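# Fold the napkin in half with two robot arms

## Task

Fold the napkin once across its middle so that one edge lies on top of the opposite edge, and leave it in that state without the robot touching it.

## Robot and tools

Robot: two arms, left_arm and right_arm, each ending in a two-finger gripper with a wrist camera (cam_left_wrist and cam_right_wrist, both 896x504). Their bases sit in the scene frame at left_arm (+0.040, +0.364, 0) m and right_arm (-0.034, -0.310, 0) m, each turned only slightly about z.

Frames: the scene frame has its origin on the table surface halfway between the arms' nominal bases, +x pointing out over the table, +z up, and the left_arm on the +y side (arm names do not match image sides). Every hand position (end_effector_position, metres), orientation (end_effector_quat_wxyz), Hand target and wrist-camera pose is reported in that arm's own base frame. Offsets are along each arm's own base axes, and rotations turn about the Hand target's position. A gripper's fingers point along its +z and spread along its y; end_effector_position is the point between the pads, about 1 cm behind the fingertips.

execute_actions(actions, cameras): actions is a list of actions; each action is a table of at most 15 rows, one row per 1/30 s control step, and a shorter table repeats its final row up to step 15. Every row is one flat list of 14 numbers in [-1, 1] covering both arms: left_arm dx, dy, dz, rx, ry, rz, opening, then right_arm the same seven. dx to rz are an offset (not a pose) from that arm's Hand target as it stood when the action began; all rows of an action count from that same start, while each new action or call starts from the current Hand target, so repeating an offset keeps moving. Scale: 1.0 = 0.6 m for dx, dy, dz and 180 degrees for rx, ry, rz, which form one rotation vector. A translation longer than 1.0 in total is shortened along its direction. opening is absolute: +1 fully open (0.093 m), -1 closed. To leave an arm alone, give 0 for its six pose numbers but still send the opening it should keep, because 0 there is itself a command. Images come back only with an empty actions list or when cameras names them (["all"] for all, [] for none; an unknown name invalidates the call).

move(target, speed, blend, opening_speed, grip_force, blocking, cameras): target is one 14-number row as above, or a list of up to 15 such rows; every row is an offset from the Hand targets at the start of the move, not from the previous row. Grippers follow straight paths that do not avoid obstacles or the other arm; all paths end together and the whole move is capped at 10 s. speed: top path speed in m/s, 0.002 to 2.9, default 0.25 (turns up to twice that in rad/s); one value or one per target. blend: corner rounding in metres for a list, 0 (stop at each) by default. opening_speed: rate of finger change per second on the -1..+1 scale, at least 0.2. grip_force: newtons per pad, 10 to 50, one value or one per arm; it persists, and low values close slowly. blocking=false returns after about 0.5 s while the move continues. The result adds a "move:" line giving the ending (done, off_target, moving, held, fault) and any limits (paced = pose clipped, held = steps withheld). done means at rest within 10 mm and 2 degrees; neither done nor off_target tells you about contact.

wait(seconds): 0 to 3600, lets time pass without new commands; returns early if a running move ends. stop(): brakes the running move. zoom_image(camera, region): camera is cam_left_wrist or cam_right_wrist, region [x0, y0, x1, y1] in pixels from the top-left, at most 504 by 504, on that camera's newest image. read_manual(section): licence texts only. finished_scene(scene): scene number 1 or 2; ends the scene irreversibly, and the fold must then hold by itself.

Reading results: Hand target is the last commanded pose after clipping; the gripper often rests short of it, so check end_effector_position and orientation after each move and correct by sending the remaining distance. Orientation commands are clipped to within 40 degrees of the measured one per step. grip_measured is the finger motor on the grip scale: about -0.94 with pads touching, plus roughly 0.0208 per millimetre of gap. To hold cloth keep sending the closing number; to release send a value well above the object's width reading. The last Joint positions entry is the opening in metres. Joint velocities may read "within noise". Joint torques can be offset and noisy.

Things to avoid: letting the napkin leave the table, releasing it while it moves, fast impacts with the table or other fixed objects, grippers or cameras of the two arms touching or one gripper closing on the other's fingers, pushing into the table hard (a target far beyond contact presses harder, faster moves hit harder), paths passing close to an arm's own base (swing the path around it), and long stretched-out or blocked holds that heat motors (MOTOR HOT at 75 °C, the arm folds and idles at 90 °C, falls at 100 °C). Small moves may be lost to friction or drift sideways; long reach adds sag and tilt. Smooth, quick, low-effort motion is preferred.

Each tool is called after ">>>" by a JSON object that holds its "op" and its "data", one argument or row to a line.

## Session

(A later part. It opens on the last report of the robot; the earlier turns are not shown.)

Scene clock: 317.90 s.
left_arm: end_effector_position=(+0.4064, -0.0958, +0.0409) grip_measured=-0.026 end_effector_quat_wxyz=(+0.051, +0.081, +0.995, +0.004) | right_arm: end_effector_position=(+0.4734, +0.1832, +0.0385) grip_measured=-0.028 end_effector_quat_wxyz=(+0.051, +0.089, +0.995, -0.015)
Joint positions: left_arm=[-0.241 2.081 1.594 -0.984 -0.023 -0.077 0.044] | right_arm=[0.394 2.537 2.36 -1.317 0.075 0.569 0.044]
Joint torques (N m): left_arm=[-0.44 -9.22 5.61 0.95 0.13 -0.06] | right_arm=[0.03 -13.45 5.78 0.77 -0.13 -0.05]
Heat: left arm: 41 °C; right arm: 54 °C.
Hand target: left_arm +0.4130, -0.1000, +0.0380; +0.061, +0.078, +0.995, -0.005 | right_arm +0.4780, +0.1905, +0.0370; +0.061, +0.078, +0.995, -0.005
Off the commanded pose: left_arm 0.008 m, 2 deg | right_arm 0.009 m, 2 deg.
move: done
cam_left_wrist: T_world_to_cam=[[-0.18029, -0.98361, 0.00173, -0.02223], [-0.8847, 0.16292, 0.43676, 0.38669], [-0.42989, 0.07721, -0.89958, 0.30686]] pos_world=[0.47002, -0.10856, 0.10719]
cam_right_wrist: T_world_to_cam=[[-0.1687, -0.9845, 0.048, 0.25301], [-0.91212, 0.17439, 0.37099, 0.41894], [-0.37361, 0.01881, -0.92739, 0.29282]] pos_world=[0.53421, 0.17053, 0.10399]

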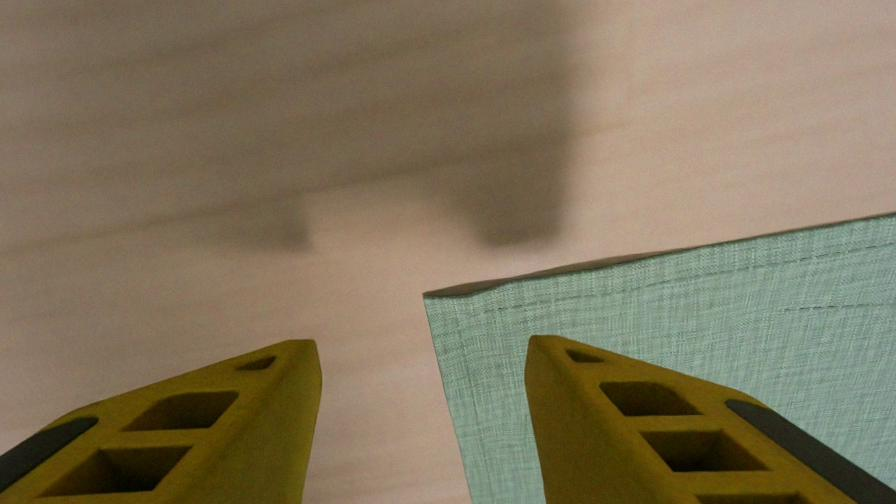

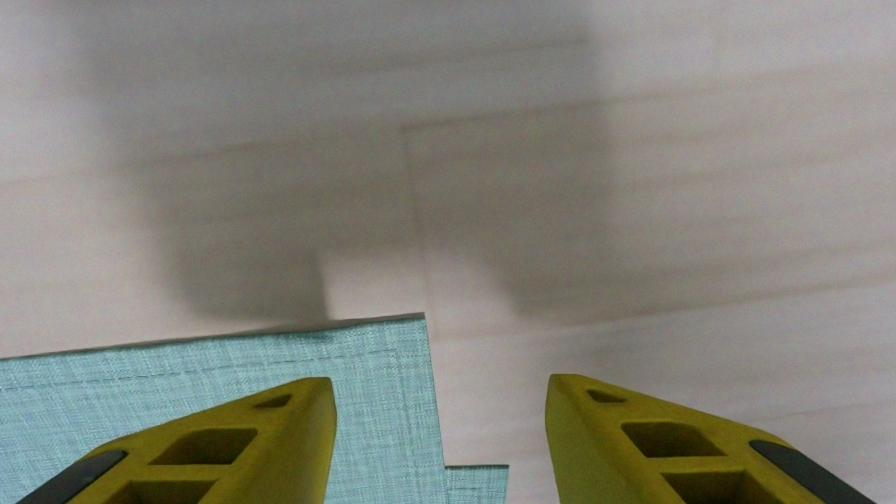

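>>> {"op": "move", "data": {
  "target": [
    [-0.0175, 0, 0.01, 0, 0, 0, -0.025, -0.005, 0.0158, 0.0333, 0, 0, 0, -0.025],
    [-0.0175, 0, -0.0267, 0, 0, 0, -0.025, -0.0075, -0.0025, -0.015, 0, 0, 0, -0.025]
  ],
  "speed": 0.06,
  "cameras": ["all"]
}}

Scene clock: 321.80 s.
left_arm: end_effector_position=(+0.3962, -0.0933, +0.0180) grip_measured=-0.026 end_effector_quat_wxyz=(+0.043, +0.081, +0.996, +0.005) | right_arm: end_effector_position=(+0.4617, +0.1899, +0.0196) grip_measured=-0.028 end_effector_quat_wxyz=(+0.036, +0.075, +0.996, -0.021)
Joint positions: left_arm=[-0.241 2.081 1.5 -0.906 -0.023 -0.077 0.044] | right_arm=[0.414 2.532 2.279 -1.274 0.07 0.562 0.044]
Joint torques (N m): left_arm=[-0.58 -10.84 5.23 0.9 0.12 -0.06] | right_arm=[-0.96 -15.9 4.57 0.9 -0.08 -0.03]
Heat: left arm: 42 °C; right arm: 54 °C.
Hand target: left_arm +0.4025, -0.1000, +0.0220; +0.061, +0.078, +0.995, -0.005 | right_arm +0.4735, +0.1890, +0.0280; +0.061, +0.078, +0.995, -0.005
Off the commanded pose: left_arm 0.010 m, 2 deg | right_arm 0.014 m, 3 deg.
move: off_target (right_arm)
cam_left_wrist: T_world_to_cam=[[-0.1803, -0.98361, 0.00088, -0.02154], [-0.87811, 0.16137, 0.45043, 0.38417], [-0.44319, 0.08044, -0.89281, 0.28702]] pos_world=[0.46066, -0.10627, 0.08323]
cam_right_wrist: T_world_to_cam=[[-0.13933, -0.98826, 0.06265, 0.24542], [-0.90389, 0.15276, 0.39956, 0.41393], [-0.40444, -0.00096, -0.91456, 0.28857]] pos_world=[0.52505, 0.17959, 0.08315]

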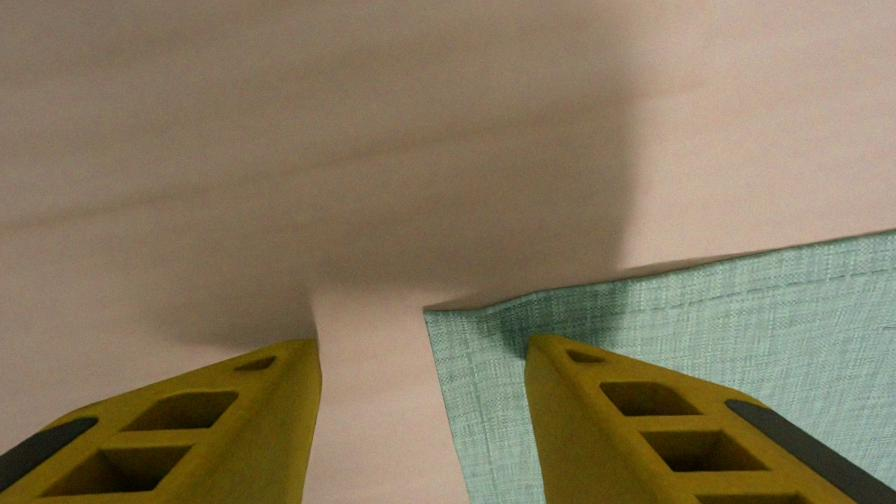

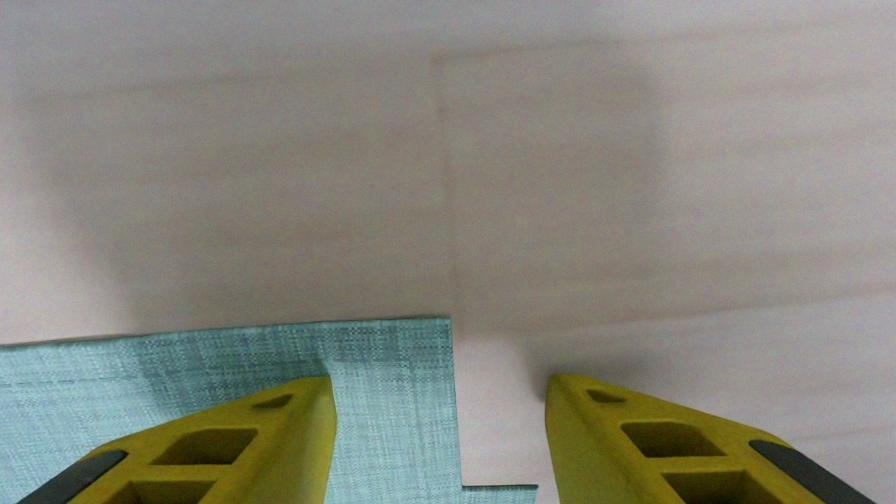

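>>> {"op": "move", "data": {
  "target": [
    [0, -0.0133, 0.025, 0, 0, 0, -0.025, 0.0033, 0.015, 0.025, 0, 0, 0, -0.025],
    [0, 0.0025, -0.03, 0, 0, 0, -0.025, 0.0033, -0.005, -0.0333, 0, 0, 0, -0.025]
  ],
  "speed": 0.06,
  "cameras": ["all"]
}}

Scene clock: 325.17 s.
left_arm: end_effector_position=(+0.3931, -0.1021, +0.0119) grip_measured=-0.026 end_effector_quat_wxyz=(+0.045, +0.082, +0.996, -0.005) | right_arm: end_effector_position=(+0.4651, +0.1909, +0.0178) grip_measured=-0.028 end_effector_quat_wxyz=(+0.047, +0.075, +0.996, -0.009)
Joint positions: left_arm=[-0.256 2.081 1.474 -0.874 -0.005 -0.091 0.044] | right_arm=[0.409 2.506 2.222 -1.212 0.059 0.557 0.044]
Joint torques (N m): left_arm=[0.79 -8.75 3.92 1.28 0 0.12] | right_arm=[-1.18 -12.78 3.67 1.1 0 -0.06]
Heat: left arm: 42 °C; right arm: 54 °C.
Hand target: left_arm +0.4025, -0.0985, +0.0040; +0.061, +0.078, +0.995, -0.005 | right_arm +0.4755, +0.1860, +0.0080; +0.061, +0.078, +0.995, -0.005
Off the commanded pose: left_arm 0.013 m, 2 deg | right_arm 0.015 m, 2 deg.
move: off_target (left_arm, right_arm)
cam_left_wrist: T_world_to_cam=[[-0.18341, -0.98282, 0.0208, -0.02974], [-0.87814, 0.17331, 0.4459, 0.38702], [-0.44184, 0.06352, -0.89484, 0.27872]] pos_world=[0.45756, -0.11401, 0.07746]
cam_right_wrist: T_world_to_cam=[[-0.14005, -0.98945, 0.03701, 0.24804], [-0.91376, 0.14355, 0.38006, 0.42428], [-0.38136, 0.01941, -0.92422, 0.27386]] pos_world=[0.52686, 0.1792, 0.08267]

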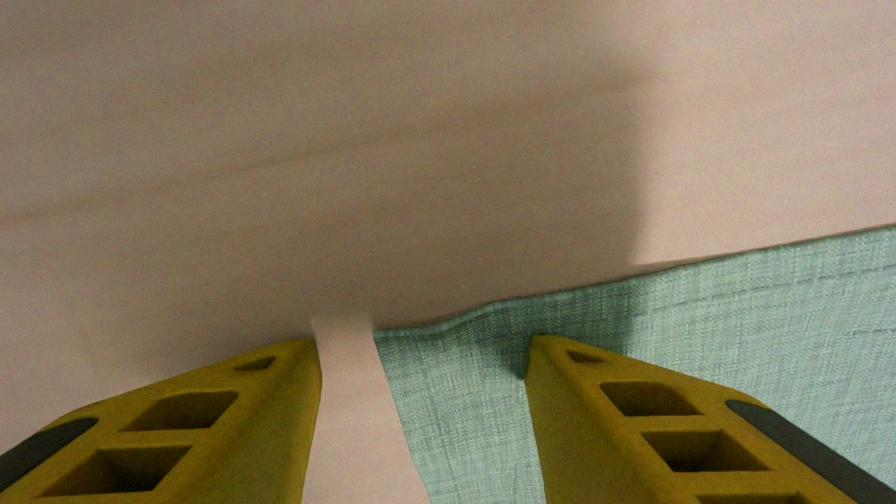

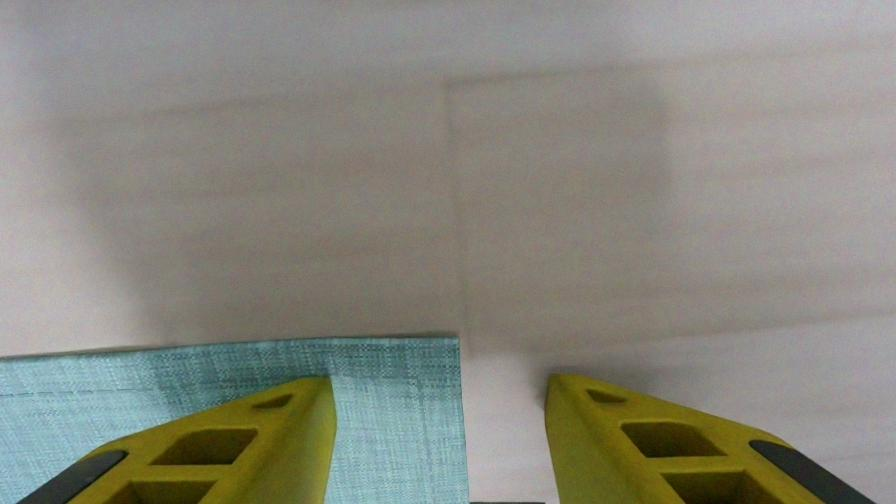

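>>> {"op": "move", "data": {
  "target": [
    [0, 0.0142, 0.05, 0, 0, 0, -0.025, 0, -0.0075, 0.05, 0, 0, 0, -0.025],
    [0, 0.0142, 0, 0, 0, 0, -0.025, 0, -0.0075, 0, 0, 0, 0, -0.025]
  ],
  "speed": 0.06,
  "cameras": ["all"]
}}

Scene clock: 329.07 s.
left_arm: end_effector_position=(+0.3925, -0.0949, +0.0114) grip_measured=-0.026 end_effector_quat_wxyz=(+0.039, +0.077, +0.996, -0.009) | right_arm: end_effector_position=(+0.4685, +0.1803, +0.0175) grip_measured=-0.028 end_effector_quat_wxyz=(+0.048, +0.082, +0.995, -0.007)
Joint positions: left_arm=[-0.235 2.081 1.473 -0.882 0.006 -0.08 0.044] | right_arm=[0.386 2.497 2.204 -1.199 0.056 0.548 0.044]
Joint torques (N m): left_arm=[0.64 -9.33 3.18 1.38 -0.09 0.13] | right_arm=[-0.62 -12.75 3.66 1.07 0.02 -0.07]
Heat: left arm: 43 °C; right arm: 54 °C.
Hand target: left_arm +0.4025, -0.0900, +0.0040; +0.061, +0.078, +0.995, -0.005 | right_arm +0.4755, +0.1815, +0.0080; +0.061, +0.078, +0.995, -0.005
Off the commanded pose: left_arm 0.013 m, 3 deg | right_arm 0.012 m, 2 deg.
move: off_target (left_arm, right_arm)
cam_left_wrist: T_world_to_cam=[[-0.17347, -0.98438, 0.02994, -0.02687], [-0.87477, 0.16797, 0.45449, 0.38353], [-0.45242, 0.05265, -0.89025, 0.28063]] pos_world=[0.4578, -0.10565, 0.07633]
cam_right_wrist: T_world_to_cam=[[-0.15349, -0.98757, 0.03374, 0.24398], [-0.91226, 0.15474, 0.37925, 0.42619], [-0.37976, 0.02744, -0.92468, 0.27277]] pos_world=[0.52983, 0.16752, 0.08236]

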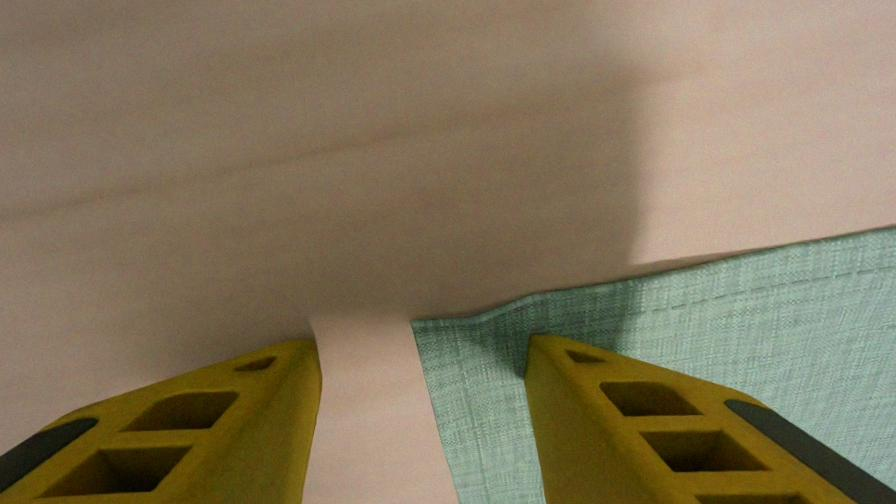

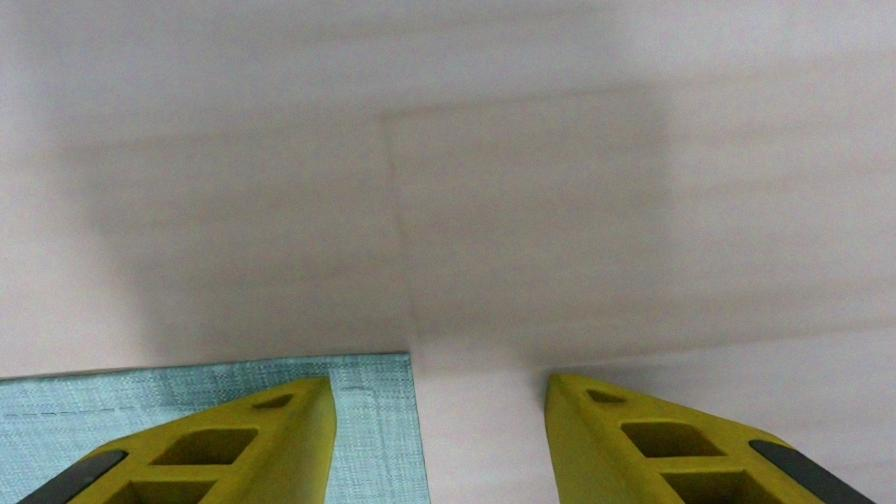

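>>> {"op": "move", "data": {
  "target": [
    [0, 0, 0, 0, 0, 0, -0.025, 0, 0.0133, 0.05, 0, 0, 0, -0.025],
    [0, 0, 0, 0, 0, 0, -0.025, 0, 0.0133, 0, 0, 0, 0, -0.025]
  ],
  "speed": 0.06,
  "cameras": ["cam_right_wrist"]
}}

Scene clock: 331.90 s.
left_arm: end_effector_position=(+0.3925, -0.0949, +0.0114) grip_measured=-0.026 end_effector_quat_wxyz=(+0.039, +0.077, +0.996, -0.009) | right_arm: end_effector_position=(+0.4684, +0.1828, +0.0183) grip_measured=-0.028 end_effector_quat_wxyz=(+0.045, +0.079, +0.996, -0.009)
Joint positions: left_arm=[-0.235 2.081 1.473 -0.882 0.006 -0.08 0.044] | right_arm=[0.391 2.51 2.233 -1.221 0.056 0.548 0.044]
Joint torques (N m): left_arm=[0.64 -9.31 3.18 1.38 -0.09 0.13] | right_arm=[0.57 -12.57 3.99 1.11 0.03 0.1]
Heat: left arm: 43 °C; right arm: 54 °C.
Hand target: left_arm +0.4025, -0.0900, +0.0040; +0.061, +0.078, +0.995, -0.005 | right_arm +0.4755, +0.1895, +0.0080; +0.061, +0.078, +0.995, -0.005
Off the commanded pose: left_arm 0.013 m, 3 deg | right_arm 0.014 m, 2 deg.
move: off_target (right_arm)
cam_right_wrist: T_world_to_cam=[[-0.14872, -0.98819, 0.03684, 0.2442], [-0.91082, 0.15139, 0.38405, 0.42533], [-0.38509, 0.02356, -0.92258, 0.27664]] pos_world=[0.53024, 0.17041, 0.08288]

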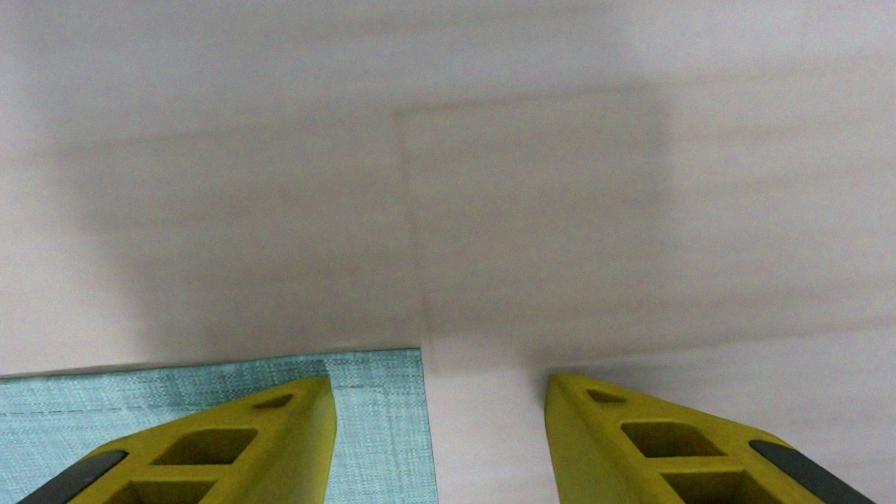

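>>> {"op": "move", "data": {
  "target": [
    [0, 0, 0, 0, 0, 0, -0.025, 0, 0.0075, 0.05, 0, 0, 0, -0.025],
    [0, 0, 0, 0, 0, 0, -0.025, 0, 0.0075, 0, 0, 0, 0, -0.025]
  ],
  "speed": 0.06,
  "cameras": ["cam_right_wrist"]
}}

Scene clock: 334.13 s.
left_arm: end_effector_position=(+0.3925, -0.0949, +0.0114) grip_measured=-0.026 end_effector_quat_wxyz=(+0.039, +0.077, +0.996, -0.009) | right_arm: end_effector_position=(+0.4672, +0.1915, +0.0184) grip_measured=-0.028 end_effector_quat_wxyz=(+0.046, +0.071, +0.996, -0.008)
Joint positions: left_arm=[-0.235 2.081 1.473 -0.882 0.006 -0.08 0.044] | right_arm=[0.408 2.521 2.253 -1.228 0.056 0.548 0.044]
Joint torques (N m): left_arm=[0.65 -9.31 3.19 1.38 -0.08 0.13] | right_arm=[0.21 -12.63 4.03 1.09 0.04 0.19]
Heat: left arm: 43 °C; right arm: 54 °C.
Hand target: left_arm +0.4025, -0.0900, +0.0040; +0.061, +0.078, +0.995, -0.005 | right_arm +0.4755, +0.1940, +0.0080; +0.061, +0.078, +0.995, -0.005
Off the commanded pose: left_arm 0.013 m, 3 deg | right_arm 0.013 m, 2 deg.
move: off_target (right_arm)
cam_right_wrist: T_world_to_cam=[[-0.13214, -0.99058, 0.03603, 0.24543], [-0.91378, 0.13582, 0.38283, 0.42732], [-0.38411, 0.01766, -0.92312, 0.27668]] pos_world=[0.52918, 0.18019, 0.08297]

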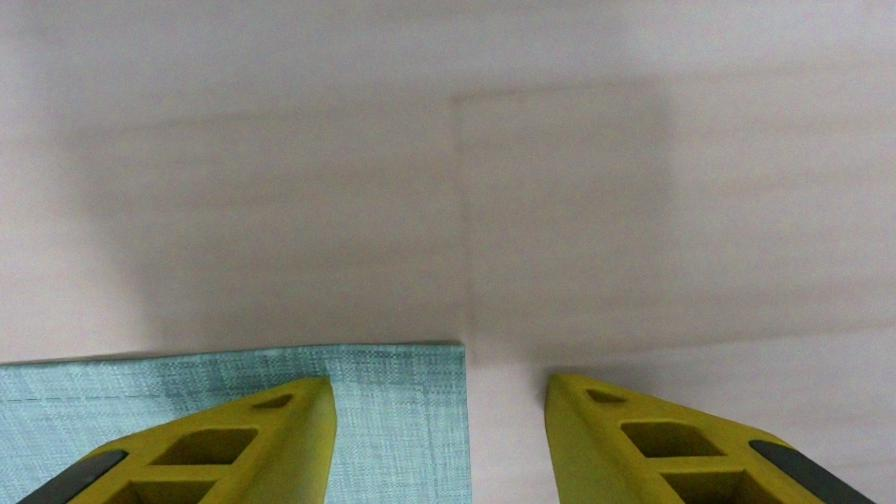

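>>> {"op": "move", "data": {
  "target": [
    [0, 0, 0, 0, 0, 0, -0.025, 0, 0.02, 0.05, 0, 0, 0, -0.025],
    [0, 0, 0, 0, 0, 0, -0.025, 0, -0.0125, 0.05, 0, 0, 0, -0.025],
    [0, 0, 0, 0, 0, 0, -0.025, 0, -0.0125, 0, 0, 0, 0, -0.025]
  ],
  "speed": 0.06,
  "cameras": ["cam_right_wrist"]
}}

Scene clock: 338.30 s.
left_arm: end_effector_position=(+0.3925, -0.0949, +0.0114) grip_measured=-0.026 end_effector_quat_wxyz=(+0.039, +0.077, +0.996, -0.009) | right_arm: end_effector_position=(+0.4670, +0.1889, +0.0179) grip_measured=-0.028 end_effector_quat_wxyz=(+0.047, +0.079, +0.996, -0.005)
Joint positions: left_arm=[-0.235 2.081 1.473 -0.882 0.006 -0.08 0.044] | right_arm=[0.402 2.507 2.225 -1.21 0.052 0.557 0.044]
Joint torques (N m): left_arm=[0.62 -9.32 3.19 1.38 -0.09 0.13] | right_arm=[-0.91 -12.83 3.67 1.06 0.07 -0.07]
Heat: left arm: 43 °C; right arm: 54 °C.
Hand target: left_arm +0.4025, -0.0900, +0.0040; +0.061, +0.078, +0.995, -0.005 | right_arm +0.4755, +0.1865, +0.0080; +0.061, +0.078, +0.995, -0.005
Off the commanded pose: left_arm 0.013 m, 3 deg | right_arm 0.013 m, 2 deg.
move: off_target (right_arm)
cam_right_wrist: T_world_to_cam=[[-0.147, -0.98872, 0.0289, 0.24955], [-0.91266, 0.14684, 0.38143, 0.42511], [-0.38137, 0.02969, -0.92394, 0.27266]] pos_world=[0.52865, 0.17621, 0.08255]

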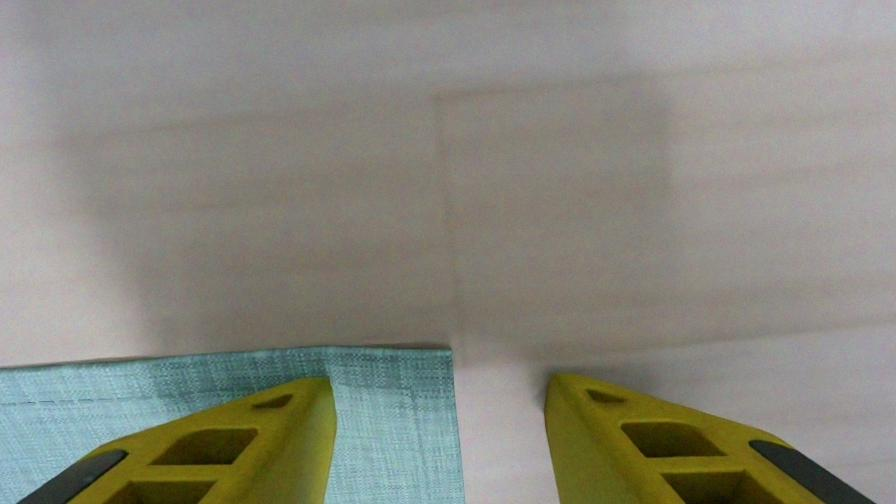

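>>> {"op": "move", "data": {
  "target": [
    [0, 0, 0, 0, 0, 0, -0.025, 0, 0.0292, 0.05, 0, 0, 0, -0.025],
    [0, 0, 0, 0, 0, 0, -0.025, 0, -0.0037, 0.05, 0, 0, 0, -0.025],
    [0, 0, 0, 0, 0, 0, -0.025, 0, -0.0037, 0, 0, 0, 0, -0.025]
  ],
  "speed": 0.06,
  "cameras": ["cam_right_wrist"]
}}

Scene clock: 341.87 s.
left_arm: end_effector_position=(+0.3925, -0.0949, +0.0114) grip_measured=-0.026 end_effector_quat_wxyz=(+0.039, +0.077, +0.996, -0.009) | right_arm: end_effector_position=(+0.4670, +0.1869, +0.0177) grip_measured=-0.027 end_effector_quat_wxyz=(+0.046, +0.079, +0.996, -0.004)
Joint positions: left_arm=[-0.235 2.081 1.473 -0.882 0.006 -0.08 0.044] | right_arm=[0.397 2.503 2.216 -1.205 0.049 0.554 0.044]
Joint torques (N m): left_arm=[0.64 -9.32 3.19 1.38 -0.09 0.13] | right_arm=[-0.91 -12.82 3.67 1.06 0.1 -0.07]
Heat: left arm: 43 °C; right arm: 55 °C.
Hand target: left_arm +0.4025, -0.0900, +0.0040; +0.061, +0.078, +0.995, -0.005 | right_arm +0.4755, +0.1842, +0.0080; +0.061, +0.078, +0.995, -0.005
Off the commanded pose: left_arm 0.013 m, 3 deg | right_arm 0.013 m, 2 deg.
move: off_target (right_arm)
cam_right_wrist: T_world_to_cam=[[-0.14824, -0.98859, 0.02662, 0.24821], [-0.91199, 0.14707, 0.38295, 0.42503], [-0.3825, 0.03249, -0.92339, 0.2725]] pos_world=[0.52864, 0.17402, 0.08225]

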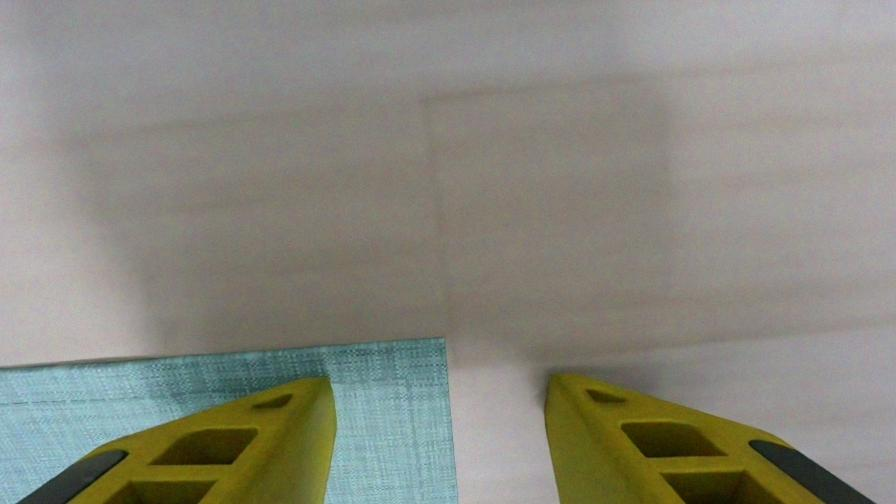

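>>> {"op": "move", "data": {
  "target": [0, 0, 0, 0, 0, 0, -1, 0, 0, 0, 0, 0, 0, -1],
  "opening_speed": 0.5,
  "cameras": ["all"]
}}

Scene clock: 344.67 s.
left_arm: end_effector_position=(+0.3959, -0.0950, +0.0117) grip_measured=-0.990 end_effector_quat_wxyz=(+0.046, +0.081, +0.996, -0.012) | right_arm: end_effector_position=(+0.4729, +0.1967, +0.0185) grip_measured=-0.983 end_effector_quat_wxyz=(+0.059, +0.079, +0.995, +0.013)
Joint positions: left_arm=[-0.232 2.081 1.473 -0.868 0.009 -0.071 0] | right_arm=[0.405 2.503 2.216 -1.167 0.032 0.562 0]
Joint torques (N m): left_arm=[0.43 -9.33 3.25 1.25 -0.11 0.12] | right_arm=[-1.06 -12.88 3.88 0.73 0.23 -0.07]
Heat: left arm: 43 °C; right arm: 56 °C.
Hand target: left_arm +0.4025, -0.0900, +0.0040; +0.061, +0.078, +0.995, -0.005 | right_arm +0.4755, +0.1842, +0.0080; +0.061, +0.078, +0.995, -0.005
Off the commanded pose: left_arm 0.011 m, 2 deg | right_arm 0.016 m, 2 deg.
move: done
cam_left_wrist: T_world_to_cam=[[-0.1801, -0.9831, 0.03293, -0.02363], [-0.87947, 0.17593, 0.44224, 0.38912], [-0.44056, 0.05068, -0.89629, 0.27757]] pos_world=[0.46026, -0.10576, 0.07748]
cam_right_wrist: T_world_to_cam=[[-0.14687, -0.98912, -0.00855, 0.25883], [-0.92292, 0.13392, 0.36094, 0.43691], [-0.35587, 0.06091, -0.93255, 0.25718]] pos_world=[0.53277, 0.18184, 0.08435]

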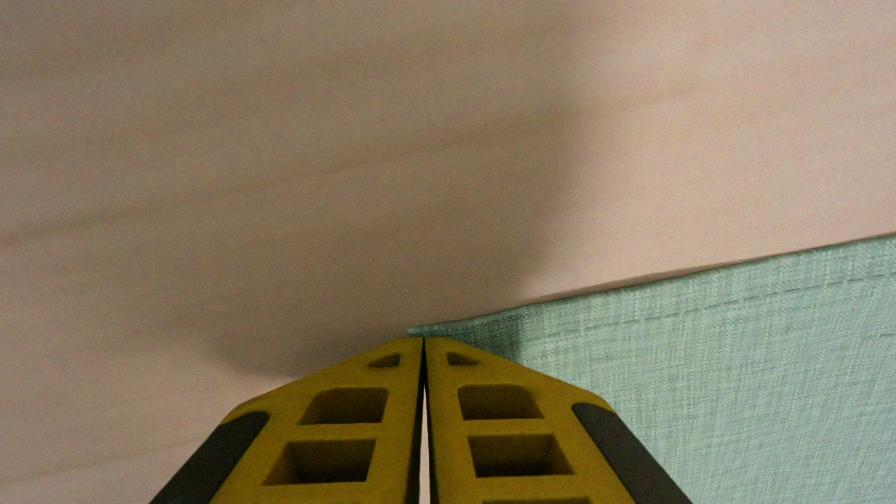

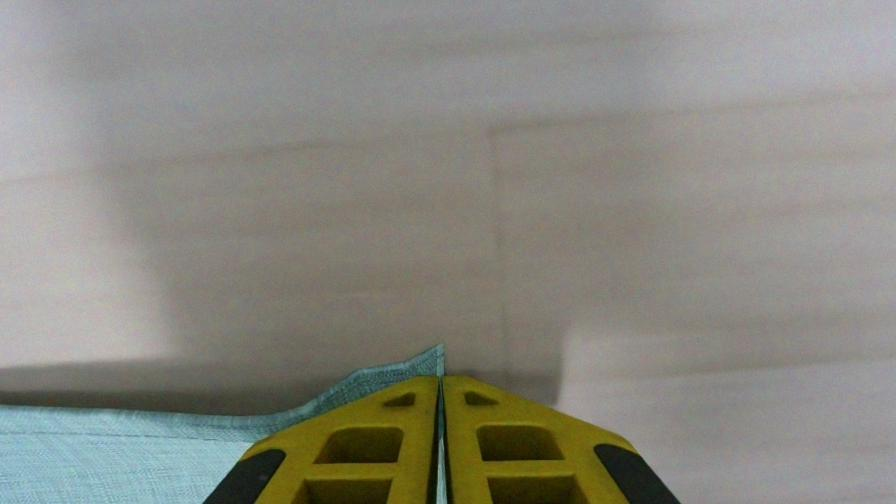

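>>> {"op": "zoom_image", "data": {
  "camera": "cam_left_wrist",
  "region": [340, 270, 540, 382]
}}

>>> {"op": "zoom_image", "data": {
  "camera": "cam_right_wrist",
  "region": [340, 320, 540, 432]
}}

Scaled by 2.520 from the camera's image (finer frame: 1280x720).

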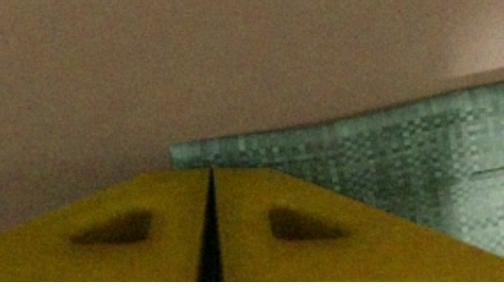

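Scaled by 2.520 from the camera's image (finer frame: 1280x720).

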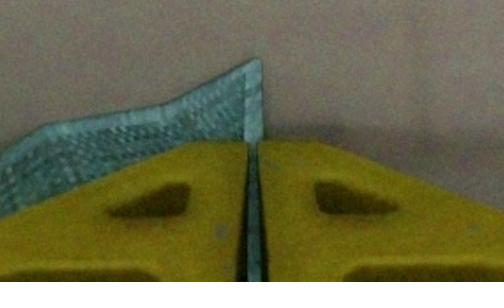

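>>> {"op": "move", "data": {
  "target": [
    [0, 0, 0.06, 0, 0, 0, -1, 0, 0, 0, 0, 0, 0, -1],
    [0, 0, 0.065, 0.0065, 0, 0, -0.025, 0, 0, 0, 0, 0, 0, -1]
  ],
  "speed": 0.06,
  "cameras": ["all"]
}}

Scene clock: 350.00 s.
left_arm: end_effector_position=(+0.3900, -0.0898, +0.0182) grip_measured=-0.026 end_effector_quat_wxyz=(+0.028, +0.080, +0.996, +0.002) | right_arm: end_effector_position=(+0.4729, +0.1967, +0.0185) grip_measured=-0.983 end_effector_quat_wxyz=(+0.059, +0.079, +0.995, +0.013)
Joint positions: left_arm=[-0.232 2.081 1.503 -0.938 -0.012 -0.071 0.044] | right_arm=[0.405 2.503 2.216 -1.167 0.032 0.562 0]
Joint torques (N m): left_arm=[-0.39 -13.56 8.46 0.32 -0.11 0.06] | right_arm=[-1.06 -12.86 3.88 0.73 0.23 -0.07]
Heat: left arm: 44 °C; right arm: 57 °C.
Hand target: left_arm +0.4025, -0.0900, +0.0430; +0.060, +0.079, +0.995, +0.005 | right_arm +0.4755, +0.1842, +0.0080; +0.061, +0.078, +0.995, -0.005
Off the commanded pose: left_arm 0.028 m, 4 deg | right_arm 0.016 m, 2 deg.
move: off_target (left_arm); target 2's new opening was sent with left_arm's hand 0.028 m and 4 deg from that target
cam_left_wrist: T_world_to_cam=[[-0.17777, -0.98403, 0.00949, -0.02042], [-0.86418, 0.16072, 0.47682, 0.3722], [-0.47073, 0.07656, -0.87895, 0.29433]] pos_world=[0.45657, -0.10245, 0.08143]
cam_right_wrist: T_world_to_cam=[[-0.14687, -0.98912, -0.00855, 0.25883], [-0.92292, 0.13392, 0.36094, 0.43691], [-0.35587, 0.06091, -0.93255, 0.25718]] pos_world=[0.53277, 0.18184, 0.08435]

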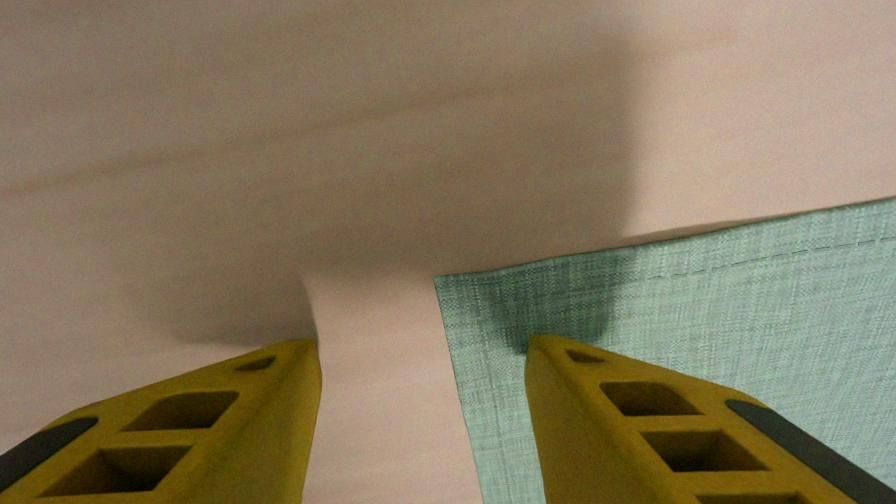

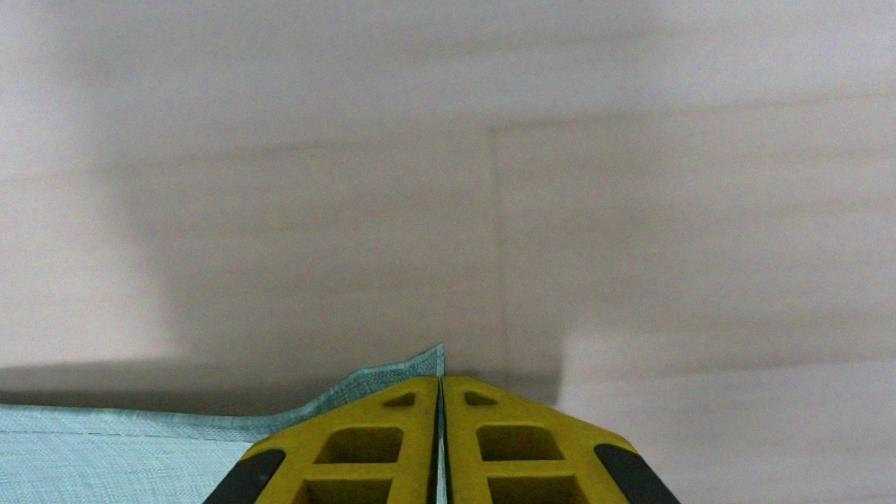

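>>> {"op": "move", "data": {
  "target": [
    [0, 0.02, 0.0583, 0, 0, 0, -0.025, 0, 0, 0, 0, 0, 0, -1],
    [0, -0.0125, 0.0333, 0, 0, 0, -0.025, 0, 0, 0, 0, 0, 0, -1],
    [0, -0.0125, -0.065, 0, 0, 0, -0.025, 0, 0, 0, 0, 0, 0, -1]
  ],
  "speed": 0.06,
  "cameras": ["cam_left_wrist"]
}}

Scene clock: 354.20 s.
left_arm: end_effector_position=(+0.3938, -0.0953, +0.0123) grip_measured=-0.026 end_effector_quat_wxyz=(+0.045, +0.084, +0.995, +0.001) | right_arm: end_effector_position=(+0.4729, +0.1967, +0.0185) grip_measured=-0.983 end_effector_quat_wxyz=(+0.059, +0.079, +0.995, +0.013)
Joint positions: left_arm=[-0.244 2.078 1.471 -0.875 -0.015 -0.075 0.044] | right_arm=[0.405 2.503 2.216 -1.167 0.032 0.562 0]
Joint torques (N m): left_arm=[-0.13 -8.14 4.63 1.21 -0.11 -0.07] | right_arm=[-1.06 -12.86 3.88 0.73 0.23 -0.07]
Heat: left arm: 45 °C; right arm: 57 °C.
Hand target: left_arm +0.4025, -0.0975, +0.0040; +0.060, +0.079, +0.995, +0.005 | right_arm +0.4755, +0.1842, +0.0080; +0.061, +0.078, +0.995, -0.005
Off the commanded pose: left_arm 0.012 m, 2 deg | right_arm 0.016 m, 2 deg.
move: off_target (left_arm)
cam_left_wrist: T_world_to_cam=[[-0.18543, -0.98262, 0.00862, -0.02191], [-0.8784, 0.16969, 0.44678, 0.38591], [-0.44048, 0.07528, -0.8946, 0.27954]] pos_world=[0.45805, -0.10806, 0.07785]

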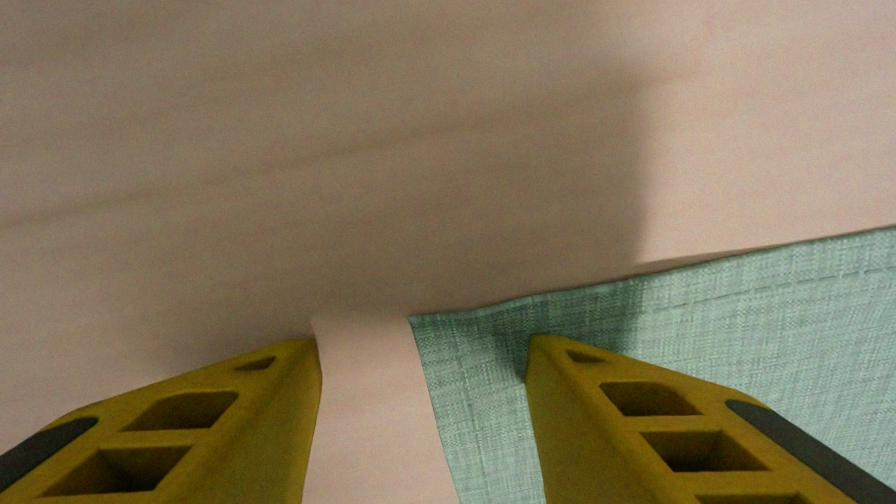

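>>> {"op": "move", "data": {
  "target": [0, 0, 0, 0, 0, 0, -1, 0, 0, 0, 0, 0, 0, -1],
  "opening_speed": 0.5,
  "cameras": ["cam_left_wrist"]
}}

Scene clock: 356.87 s.
left_arm: end_effector_position=(+0.3962, -0.1051, +0.0128) grip_measured=-0.989 end_effector_quat_wxyz=(+0.053, +0.092, +0.994, -0.009) | right_arm: end_effector_position=(+0.4729, +0.1967, +0.0185) grip_measured=-0.983 end_effector_quat_wxyz=(+0.059, +0.079, +0.995, +0.013)
Joint positions: left_arm=[-0.259 2.078 1.471 -0.856 0 -0.075 0] | right_arm=[0.405 2.503 2.216 -1.167 0.032 0.562 0]
Joint torques (N m): left_arm=[0.44 -8.18 4.63 1.03 -0.28 -0.07] | right_arm=[-1.06 -12.86 3.88 0.73 0.23 -0.07]
Heat: left arm: 44 °C; right arm: 57 °C.
Hand target: left_arm +0.4025, -0.0975, +0.0040; +0.060, +0.079, +0.995, +0.005 | right_arm +0.4755, +0.1842, +0.0080; +0.061, +0.078, +0.995, -0.005
Off the commanded pose: left_arm 0.013 m, 2 deg | right_arm 0.016 m, 2 deg.
move: done
cam_left_wrist: T_world_to_cam=[[-0.20225, -0.97902, 0.02492, -0.02418], [-0.88216, 0.19317, 0.42952, 0.39371], [-0.42532, 0.06489, -0.90272, 0.27476]] pos_world=[0.45928, -0.11755, 0.07952]

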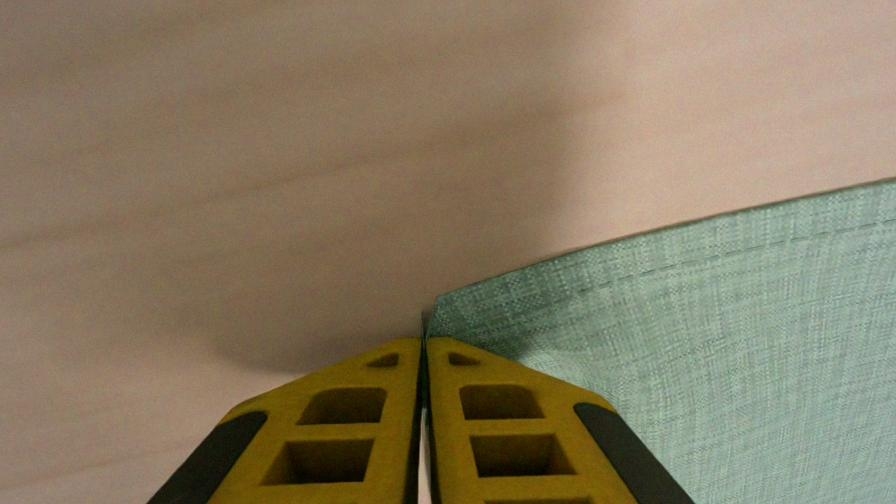

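>>> {"op": "zoom_image", "data": {
  "camera": "cam_left_wrist",
  "region": [340, 260, 540, 372]
}}

Scaled by 2.520 from the camera's image (finer frame: 1280x720).

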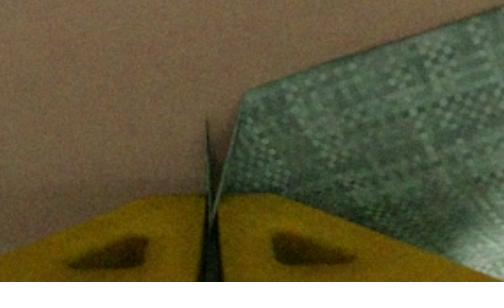

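>>> {"op": "move", "data": {
  "target": [
    [0, -0.0175, 0.1, 0, 0, 0, -1, 0, 0.0255, 0.1, 0, 0, 0, -1],
    [-0.1333, -0.0175, 0.2, 0, 0, 0, -1, -0.15, 0.0255, 0.2, 0, 0, 0, -1]
  ],
  "speed": [0.06, 0.08],
  "blend": [0.02, 0],
  "cameras": ["all"]
}}

Scene clock: 367.93 s.
left_arm: end_effector_position=(+0.3250, -0.1124, +0.1088) grip_measured=-0.989 end_effector_quat_wxyz=(+0.042, +0.087, +0.995, +0.000) | right_arm: end_effector_position=(+0.3816, +0.2019, +0.1111) grip_measured=-0.983 end_effector_quat_wxyz=(+0.033, +0.068, +0.997, -0.011)
Joint positions: left_arm=[-0.344 1.773 1.447 -1.164 -0.022 -0.169 0] | right_arm=[0.507 2.174 2.023 -1.376 0.053 0.643 0]
Joint torques (N m): left_arm=[-0.46 -11.96 5.46 0.37 -0.17 -0.07] | right_arm=[0.1 -15.13 5.42 0.52 0.15 0.23]
Heat: left arm: 43 °C; right arm: 58 °C.
Hand target: left_arm +0.3225, -0.1080, +0.1240; +0.060, +0.079, +0.995, +0.005 | right_arm +0.3855, +0.1995, +0.1280; +0.061, +0.078, +0.995, -0.005
Off the commanded pose: left_arm 0.016 m, 2 deg | right_arm 0.018 m, 4 deg.
move: off_target (left_arm, right_arm)
cam_left_wrist: T_world_to_cam=[[-0.19124, -0.9815, 0.00973, -0.05045], [-0.87463, 0.1749, 0.45215, 0.28404], [-0.44549, 0.07796, -0.89189, 0.33846]] pos_world=[0.38956, -0.12558, 0.17393]
cam_right_wrist: T_world_to_cam=[[-0.12601, -0.9911, 0.04299, 0.2381], [-0.90393, 0.13256, 0.40661, 0.30636], [-0.40869, 0.01238, -0.91259, 0.33851]] pos_world=[0.44527, 0.19118, 0.17411]

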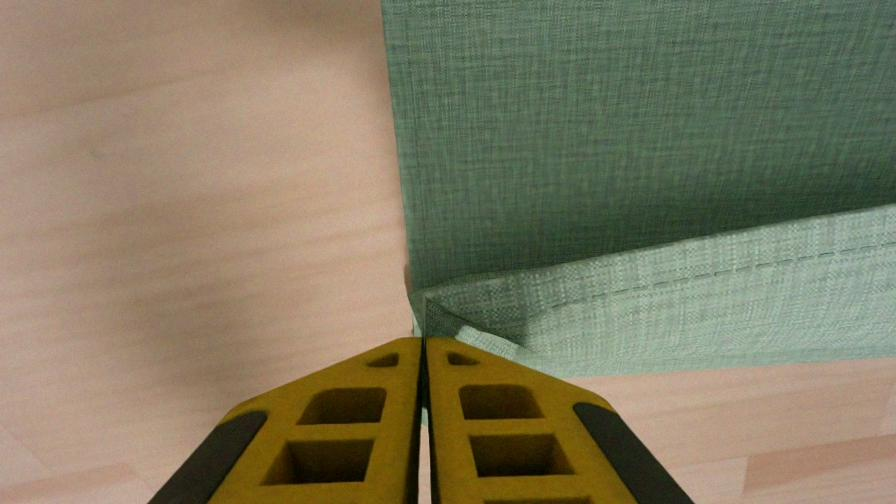

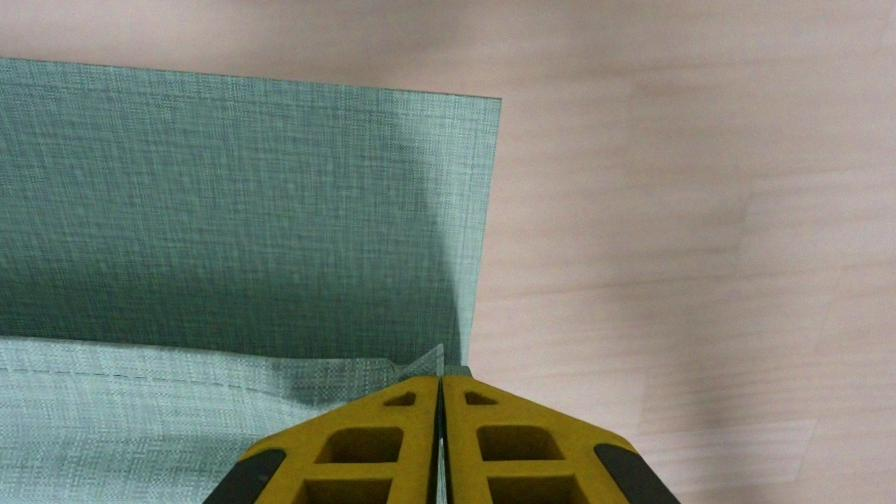

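>>> {"op": "move", "data": {
  "target": [-0.1258, 0.0217, 0.0017, 0, 0, 0, -1, -0.2158, 0.0525, -0.005, 0, 0, 0, -1],
  "speed": 0.1,
  "cameras": ["all"]
}}

Scene clock: 376.47 s.
left_arm: end_effector_position=(+0.2486, -0.0998, +0.1163) grip_measured=-0.989 end_effector_quat_wxyz=(+0.045, +0.087, +0.995, -0.001) | right_arm: end_effector_position=(+0.2506, +0.2312, +0.1135) grip_measured=-0.983 end_effector_quat_wxyz=(+0.035, +0.067, +0.997, -0.019)
Joint positions: left_arm=[-0.397 1.477 1.163 -1.17 -0.025 -0.221 0] | right_arm=[0.784 1.819 1.523 -1.258 0.078 0.918 0]
Joint torques (N m): left_arm=[-0.46 -8.39 5.46 0.42 -0.21 -0.08] | right_arm=[0.03 -11.58 5.48 0.52 0.17 0.23]
Heat: left arm: 45 °C; right arm: 58 °C.
Hand target: left_arm +0.2470, -0.0950, +0.1250; +0.060, +0.079, +0.995, +0.005 | right_arm +0.2560, +0.2310, +0.1250; +0.061, +0.078, +0.995, -0.005
Off the commanded pose: left_arm 0.010 m, 2 deg | right_arm 0.013 m, 4 deg.
move: off_target (right_arm)
cam_left_wrist: T_world_to_cam=[[-0.19275, -0.98117, 0.01236, -0.05261], [-0.87723, 0.17795, 0.44588, 0.21333], [-0.43968, 0.0751, -0.89501, 0.30874]] pos_world=[0.31274, -0.11277, 0.18186]
cam_right_wrist: T_world_to_cam=[[-0.12471, -0.99038, 0.05997, 0.24811], [-0.90547, 0.13831, 0.40124, 0.18286], [-0.40568, -0.00427, -0.91401, 0.29004]] pos_world=[0.31418, 0.22167, 0.17685]

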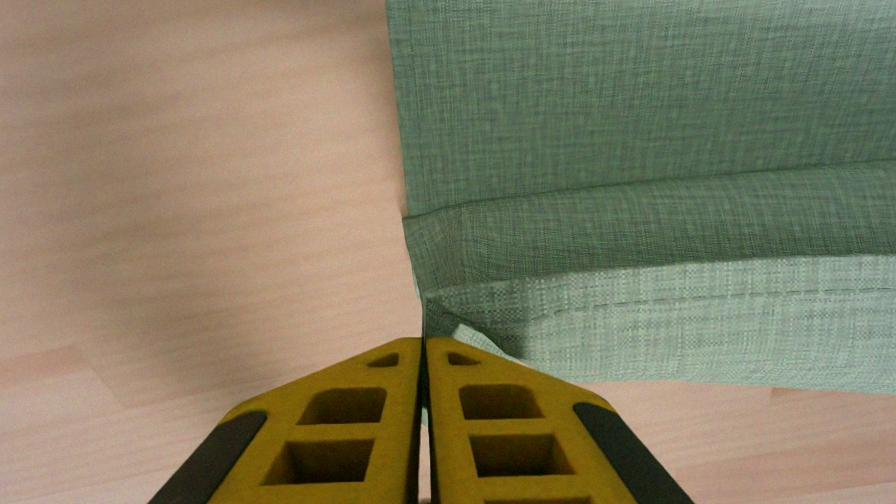

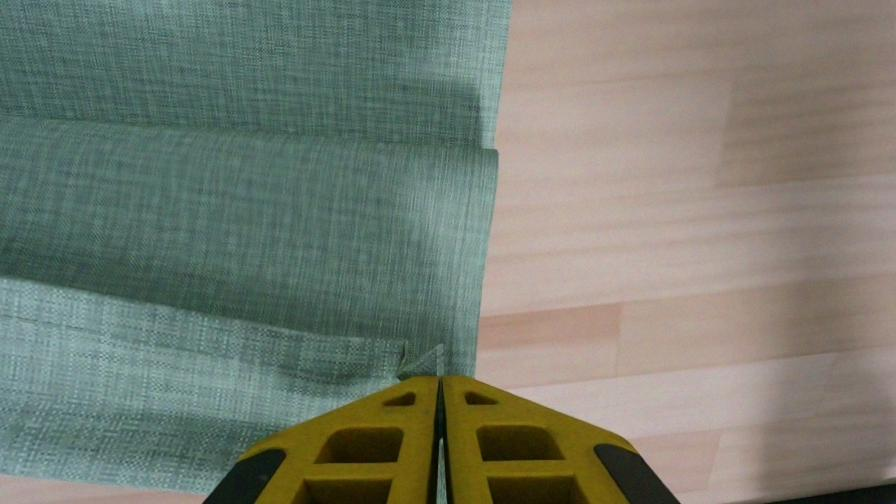

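>>> {"op": "move", "data": {
  "target": [0.2083, -0.04, -0.0333, 0, 0, 0, -1, 0.235, -0.0475, -0.0333, 0, 0, 0, -1],
  "speed": 0.08,
  "cameras": ["all"]
}}

Scene clock: 380.67 s.
left_arm: end_effector_position=(+0.3585, -0.1214, +0.0979) grip_measured=-0.989 end_effector_quat_wxyz=(+0.041, +0.078, +0.996, +0.002) | right_arm: end_effector_position=(+0.3944, +0.2028, +0.0990) grip_measured=-0.983 end_effector_quat_wxyz=(+0.060, +0.085, +0.995, -0.007)
Joint positions: left_arm=[-0.337 1.911 1.58 -1.161 -0.025 -0.18 0] | right_arm=[0.504 2.17 1.963 -1.271 0.078 0.672 0]
Joint torques (N m): left_arm=[0.61 -7.82 8.95 0.61 -0.12 0.14] | right_arm=[-0.51 -10.8 8.91 0.23 -0.06 -0.09]
Heat: left arm: 44 °C; right arm: 57 °C.
Hand target: left_arm +0.3720, -0.1190, +0.1050; +0.060, +0.079, +0.995, +0.005 | right_arm +0.3970, +0.2025, +0.1051; +0.061, +0.078, +0.995, -0.005
Off the commanded pose: left_arm 0.015 m, 2 deg | right_arm 0.007 m, 1 deg.
move: off_target (left_arm)
cam_left_wrist: T_world_to_cam=[[-0.17452, -0.98463, 0.00736, -0.05888], [-0.87723, 0.15887, 0.45301, 0.31883], [-0.44722, 0.0726, -0.89147, 0.34429]] pos_world=[0.42338, -0.13363, 0.16292]
cam_right_wrist: T_world_to_cam=[[-0.16143, -0.98643, 0.03009, 0.25539], [-0.92016, 0.16146, 0.35669, 0.32829], [-0.35671, 0.02989, -0.93374, 0.3107]] pos_world=[0.45414, 0.18963, 0.16533]

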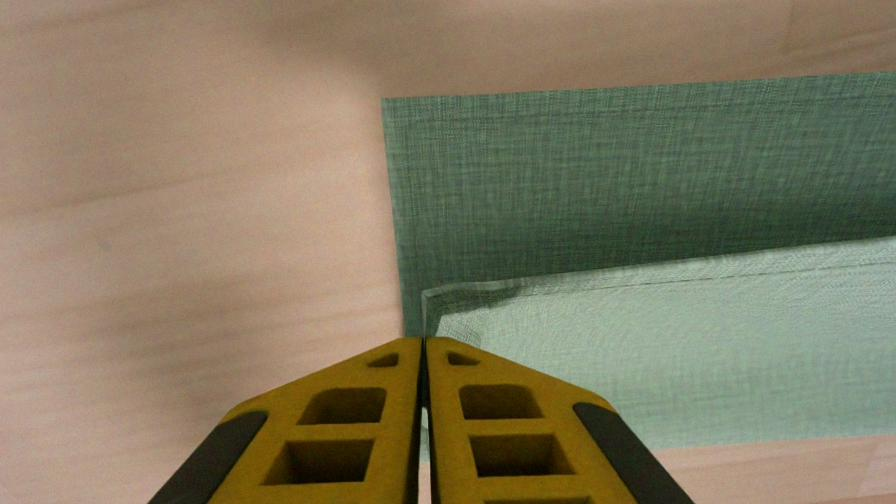

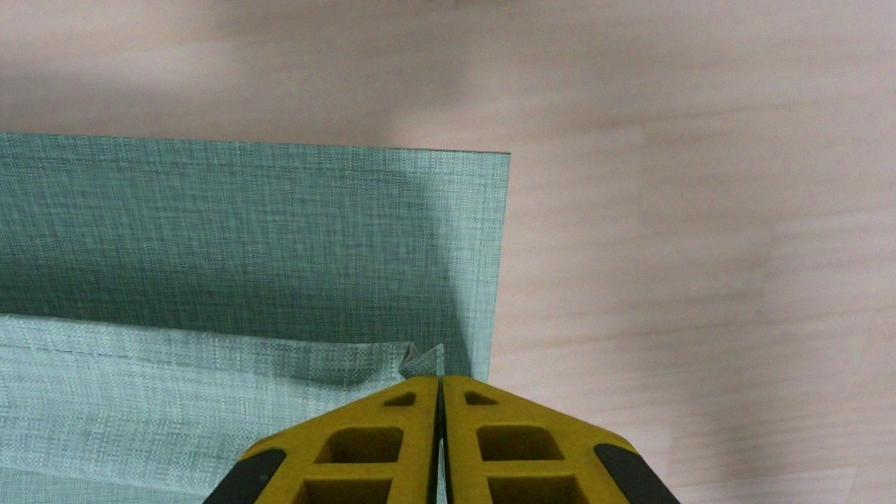

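>>> {"op": "zoom_image", "data": {
  "camera": "cam_left_wrist",
  "region": [380, 230, 580, 342]
}}

>>> {"op": "zoom_image", "data": {
  "camera": "cam_right_wrist",
  "region": [300, 290, 500, 402]
}}

Scaled by 2.520 from the camera's image (finer frame: 1280x720).

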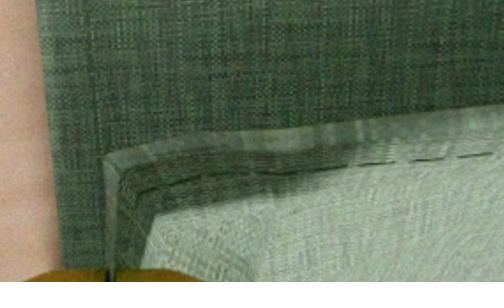

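Scaled by 2.520 from the camera's image (finer frame: 1280x720).

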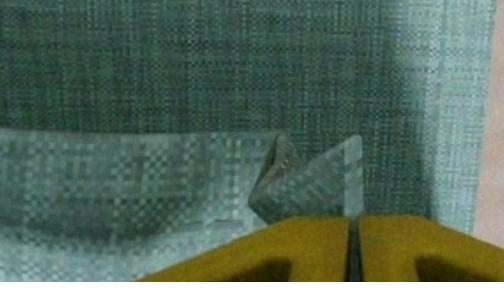

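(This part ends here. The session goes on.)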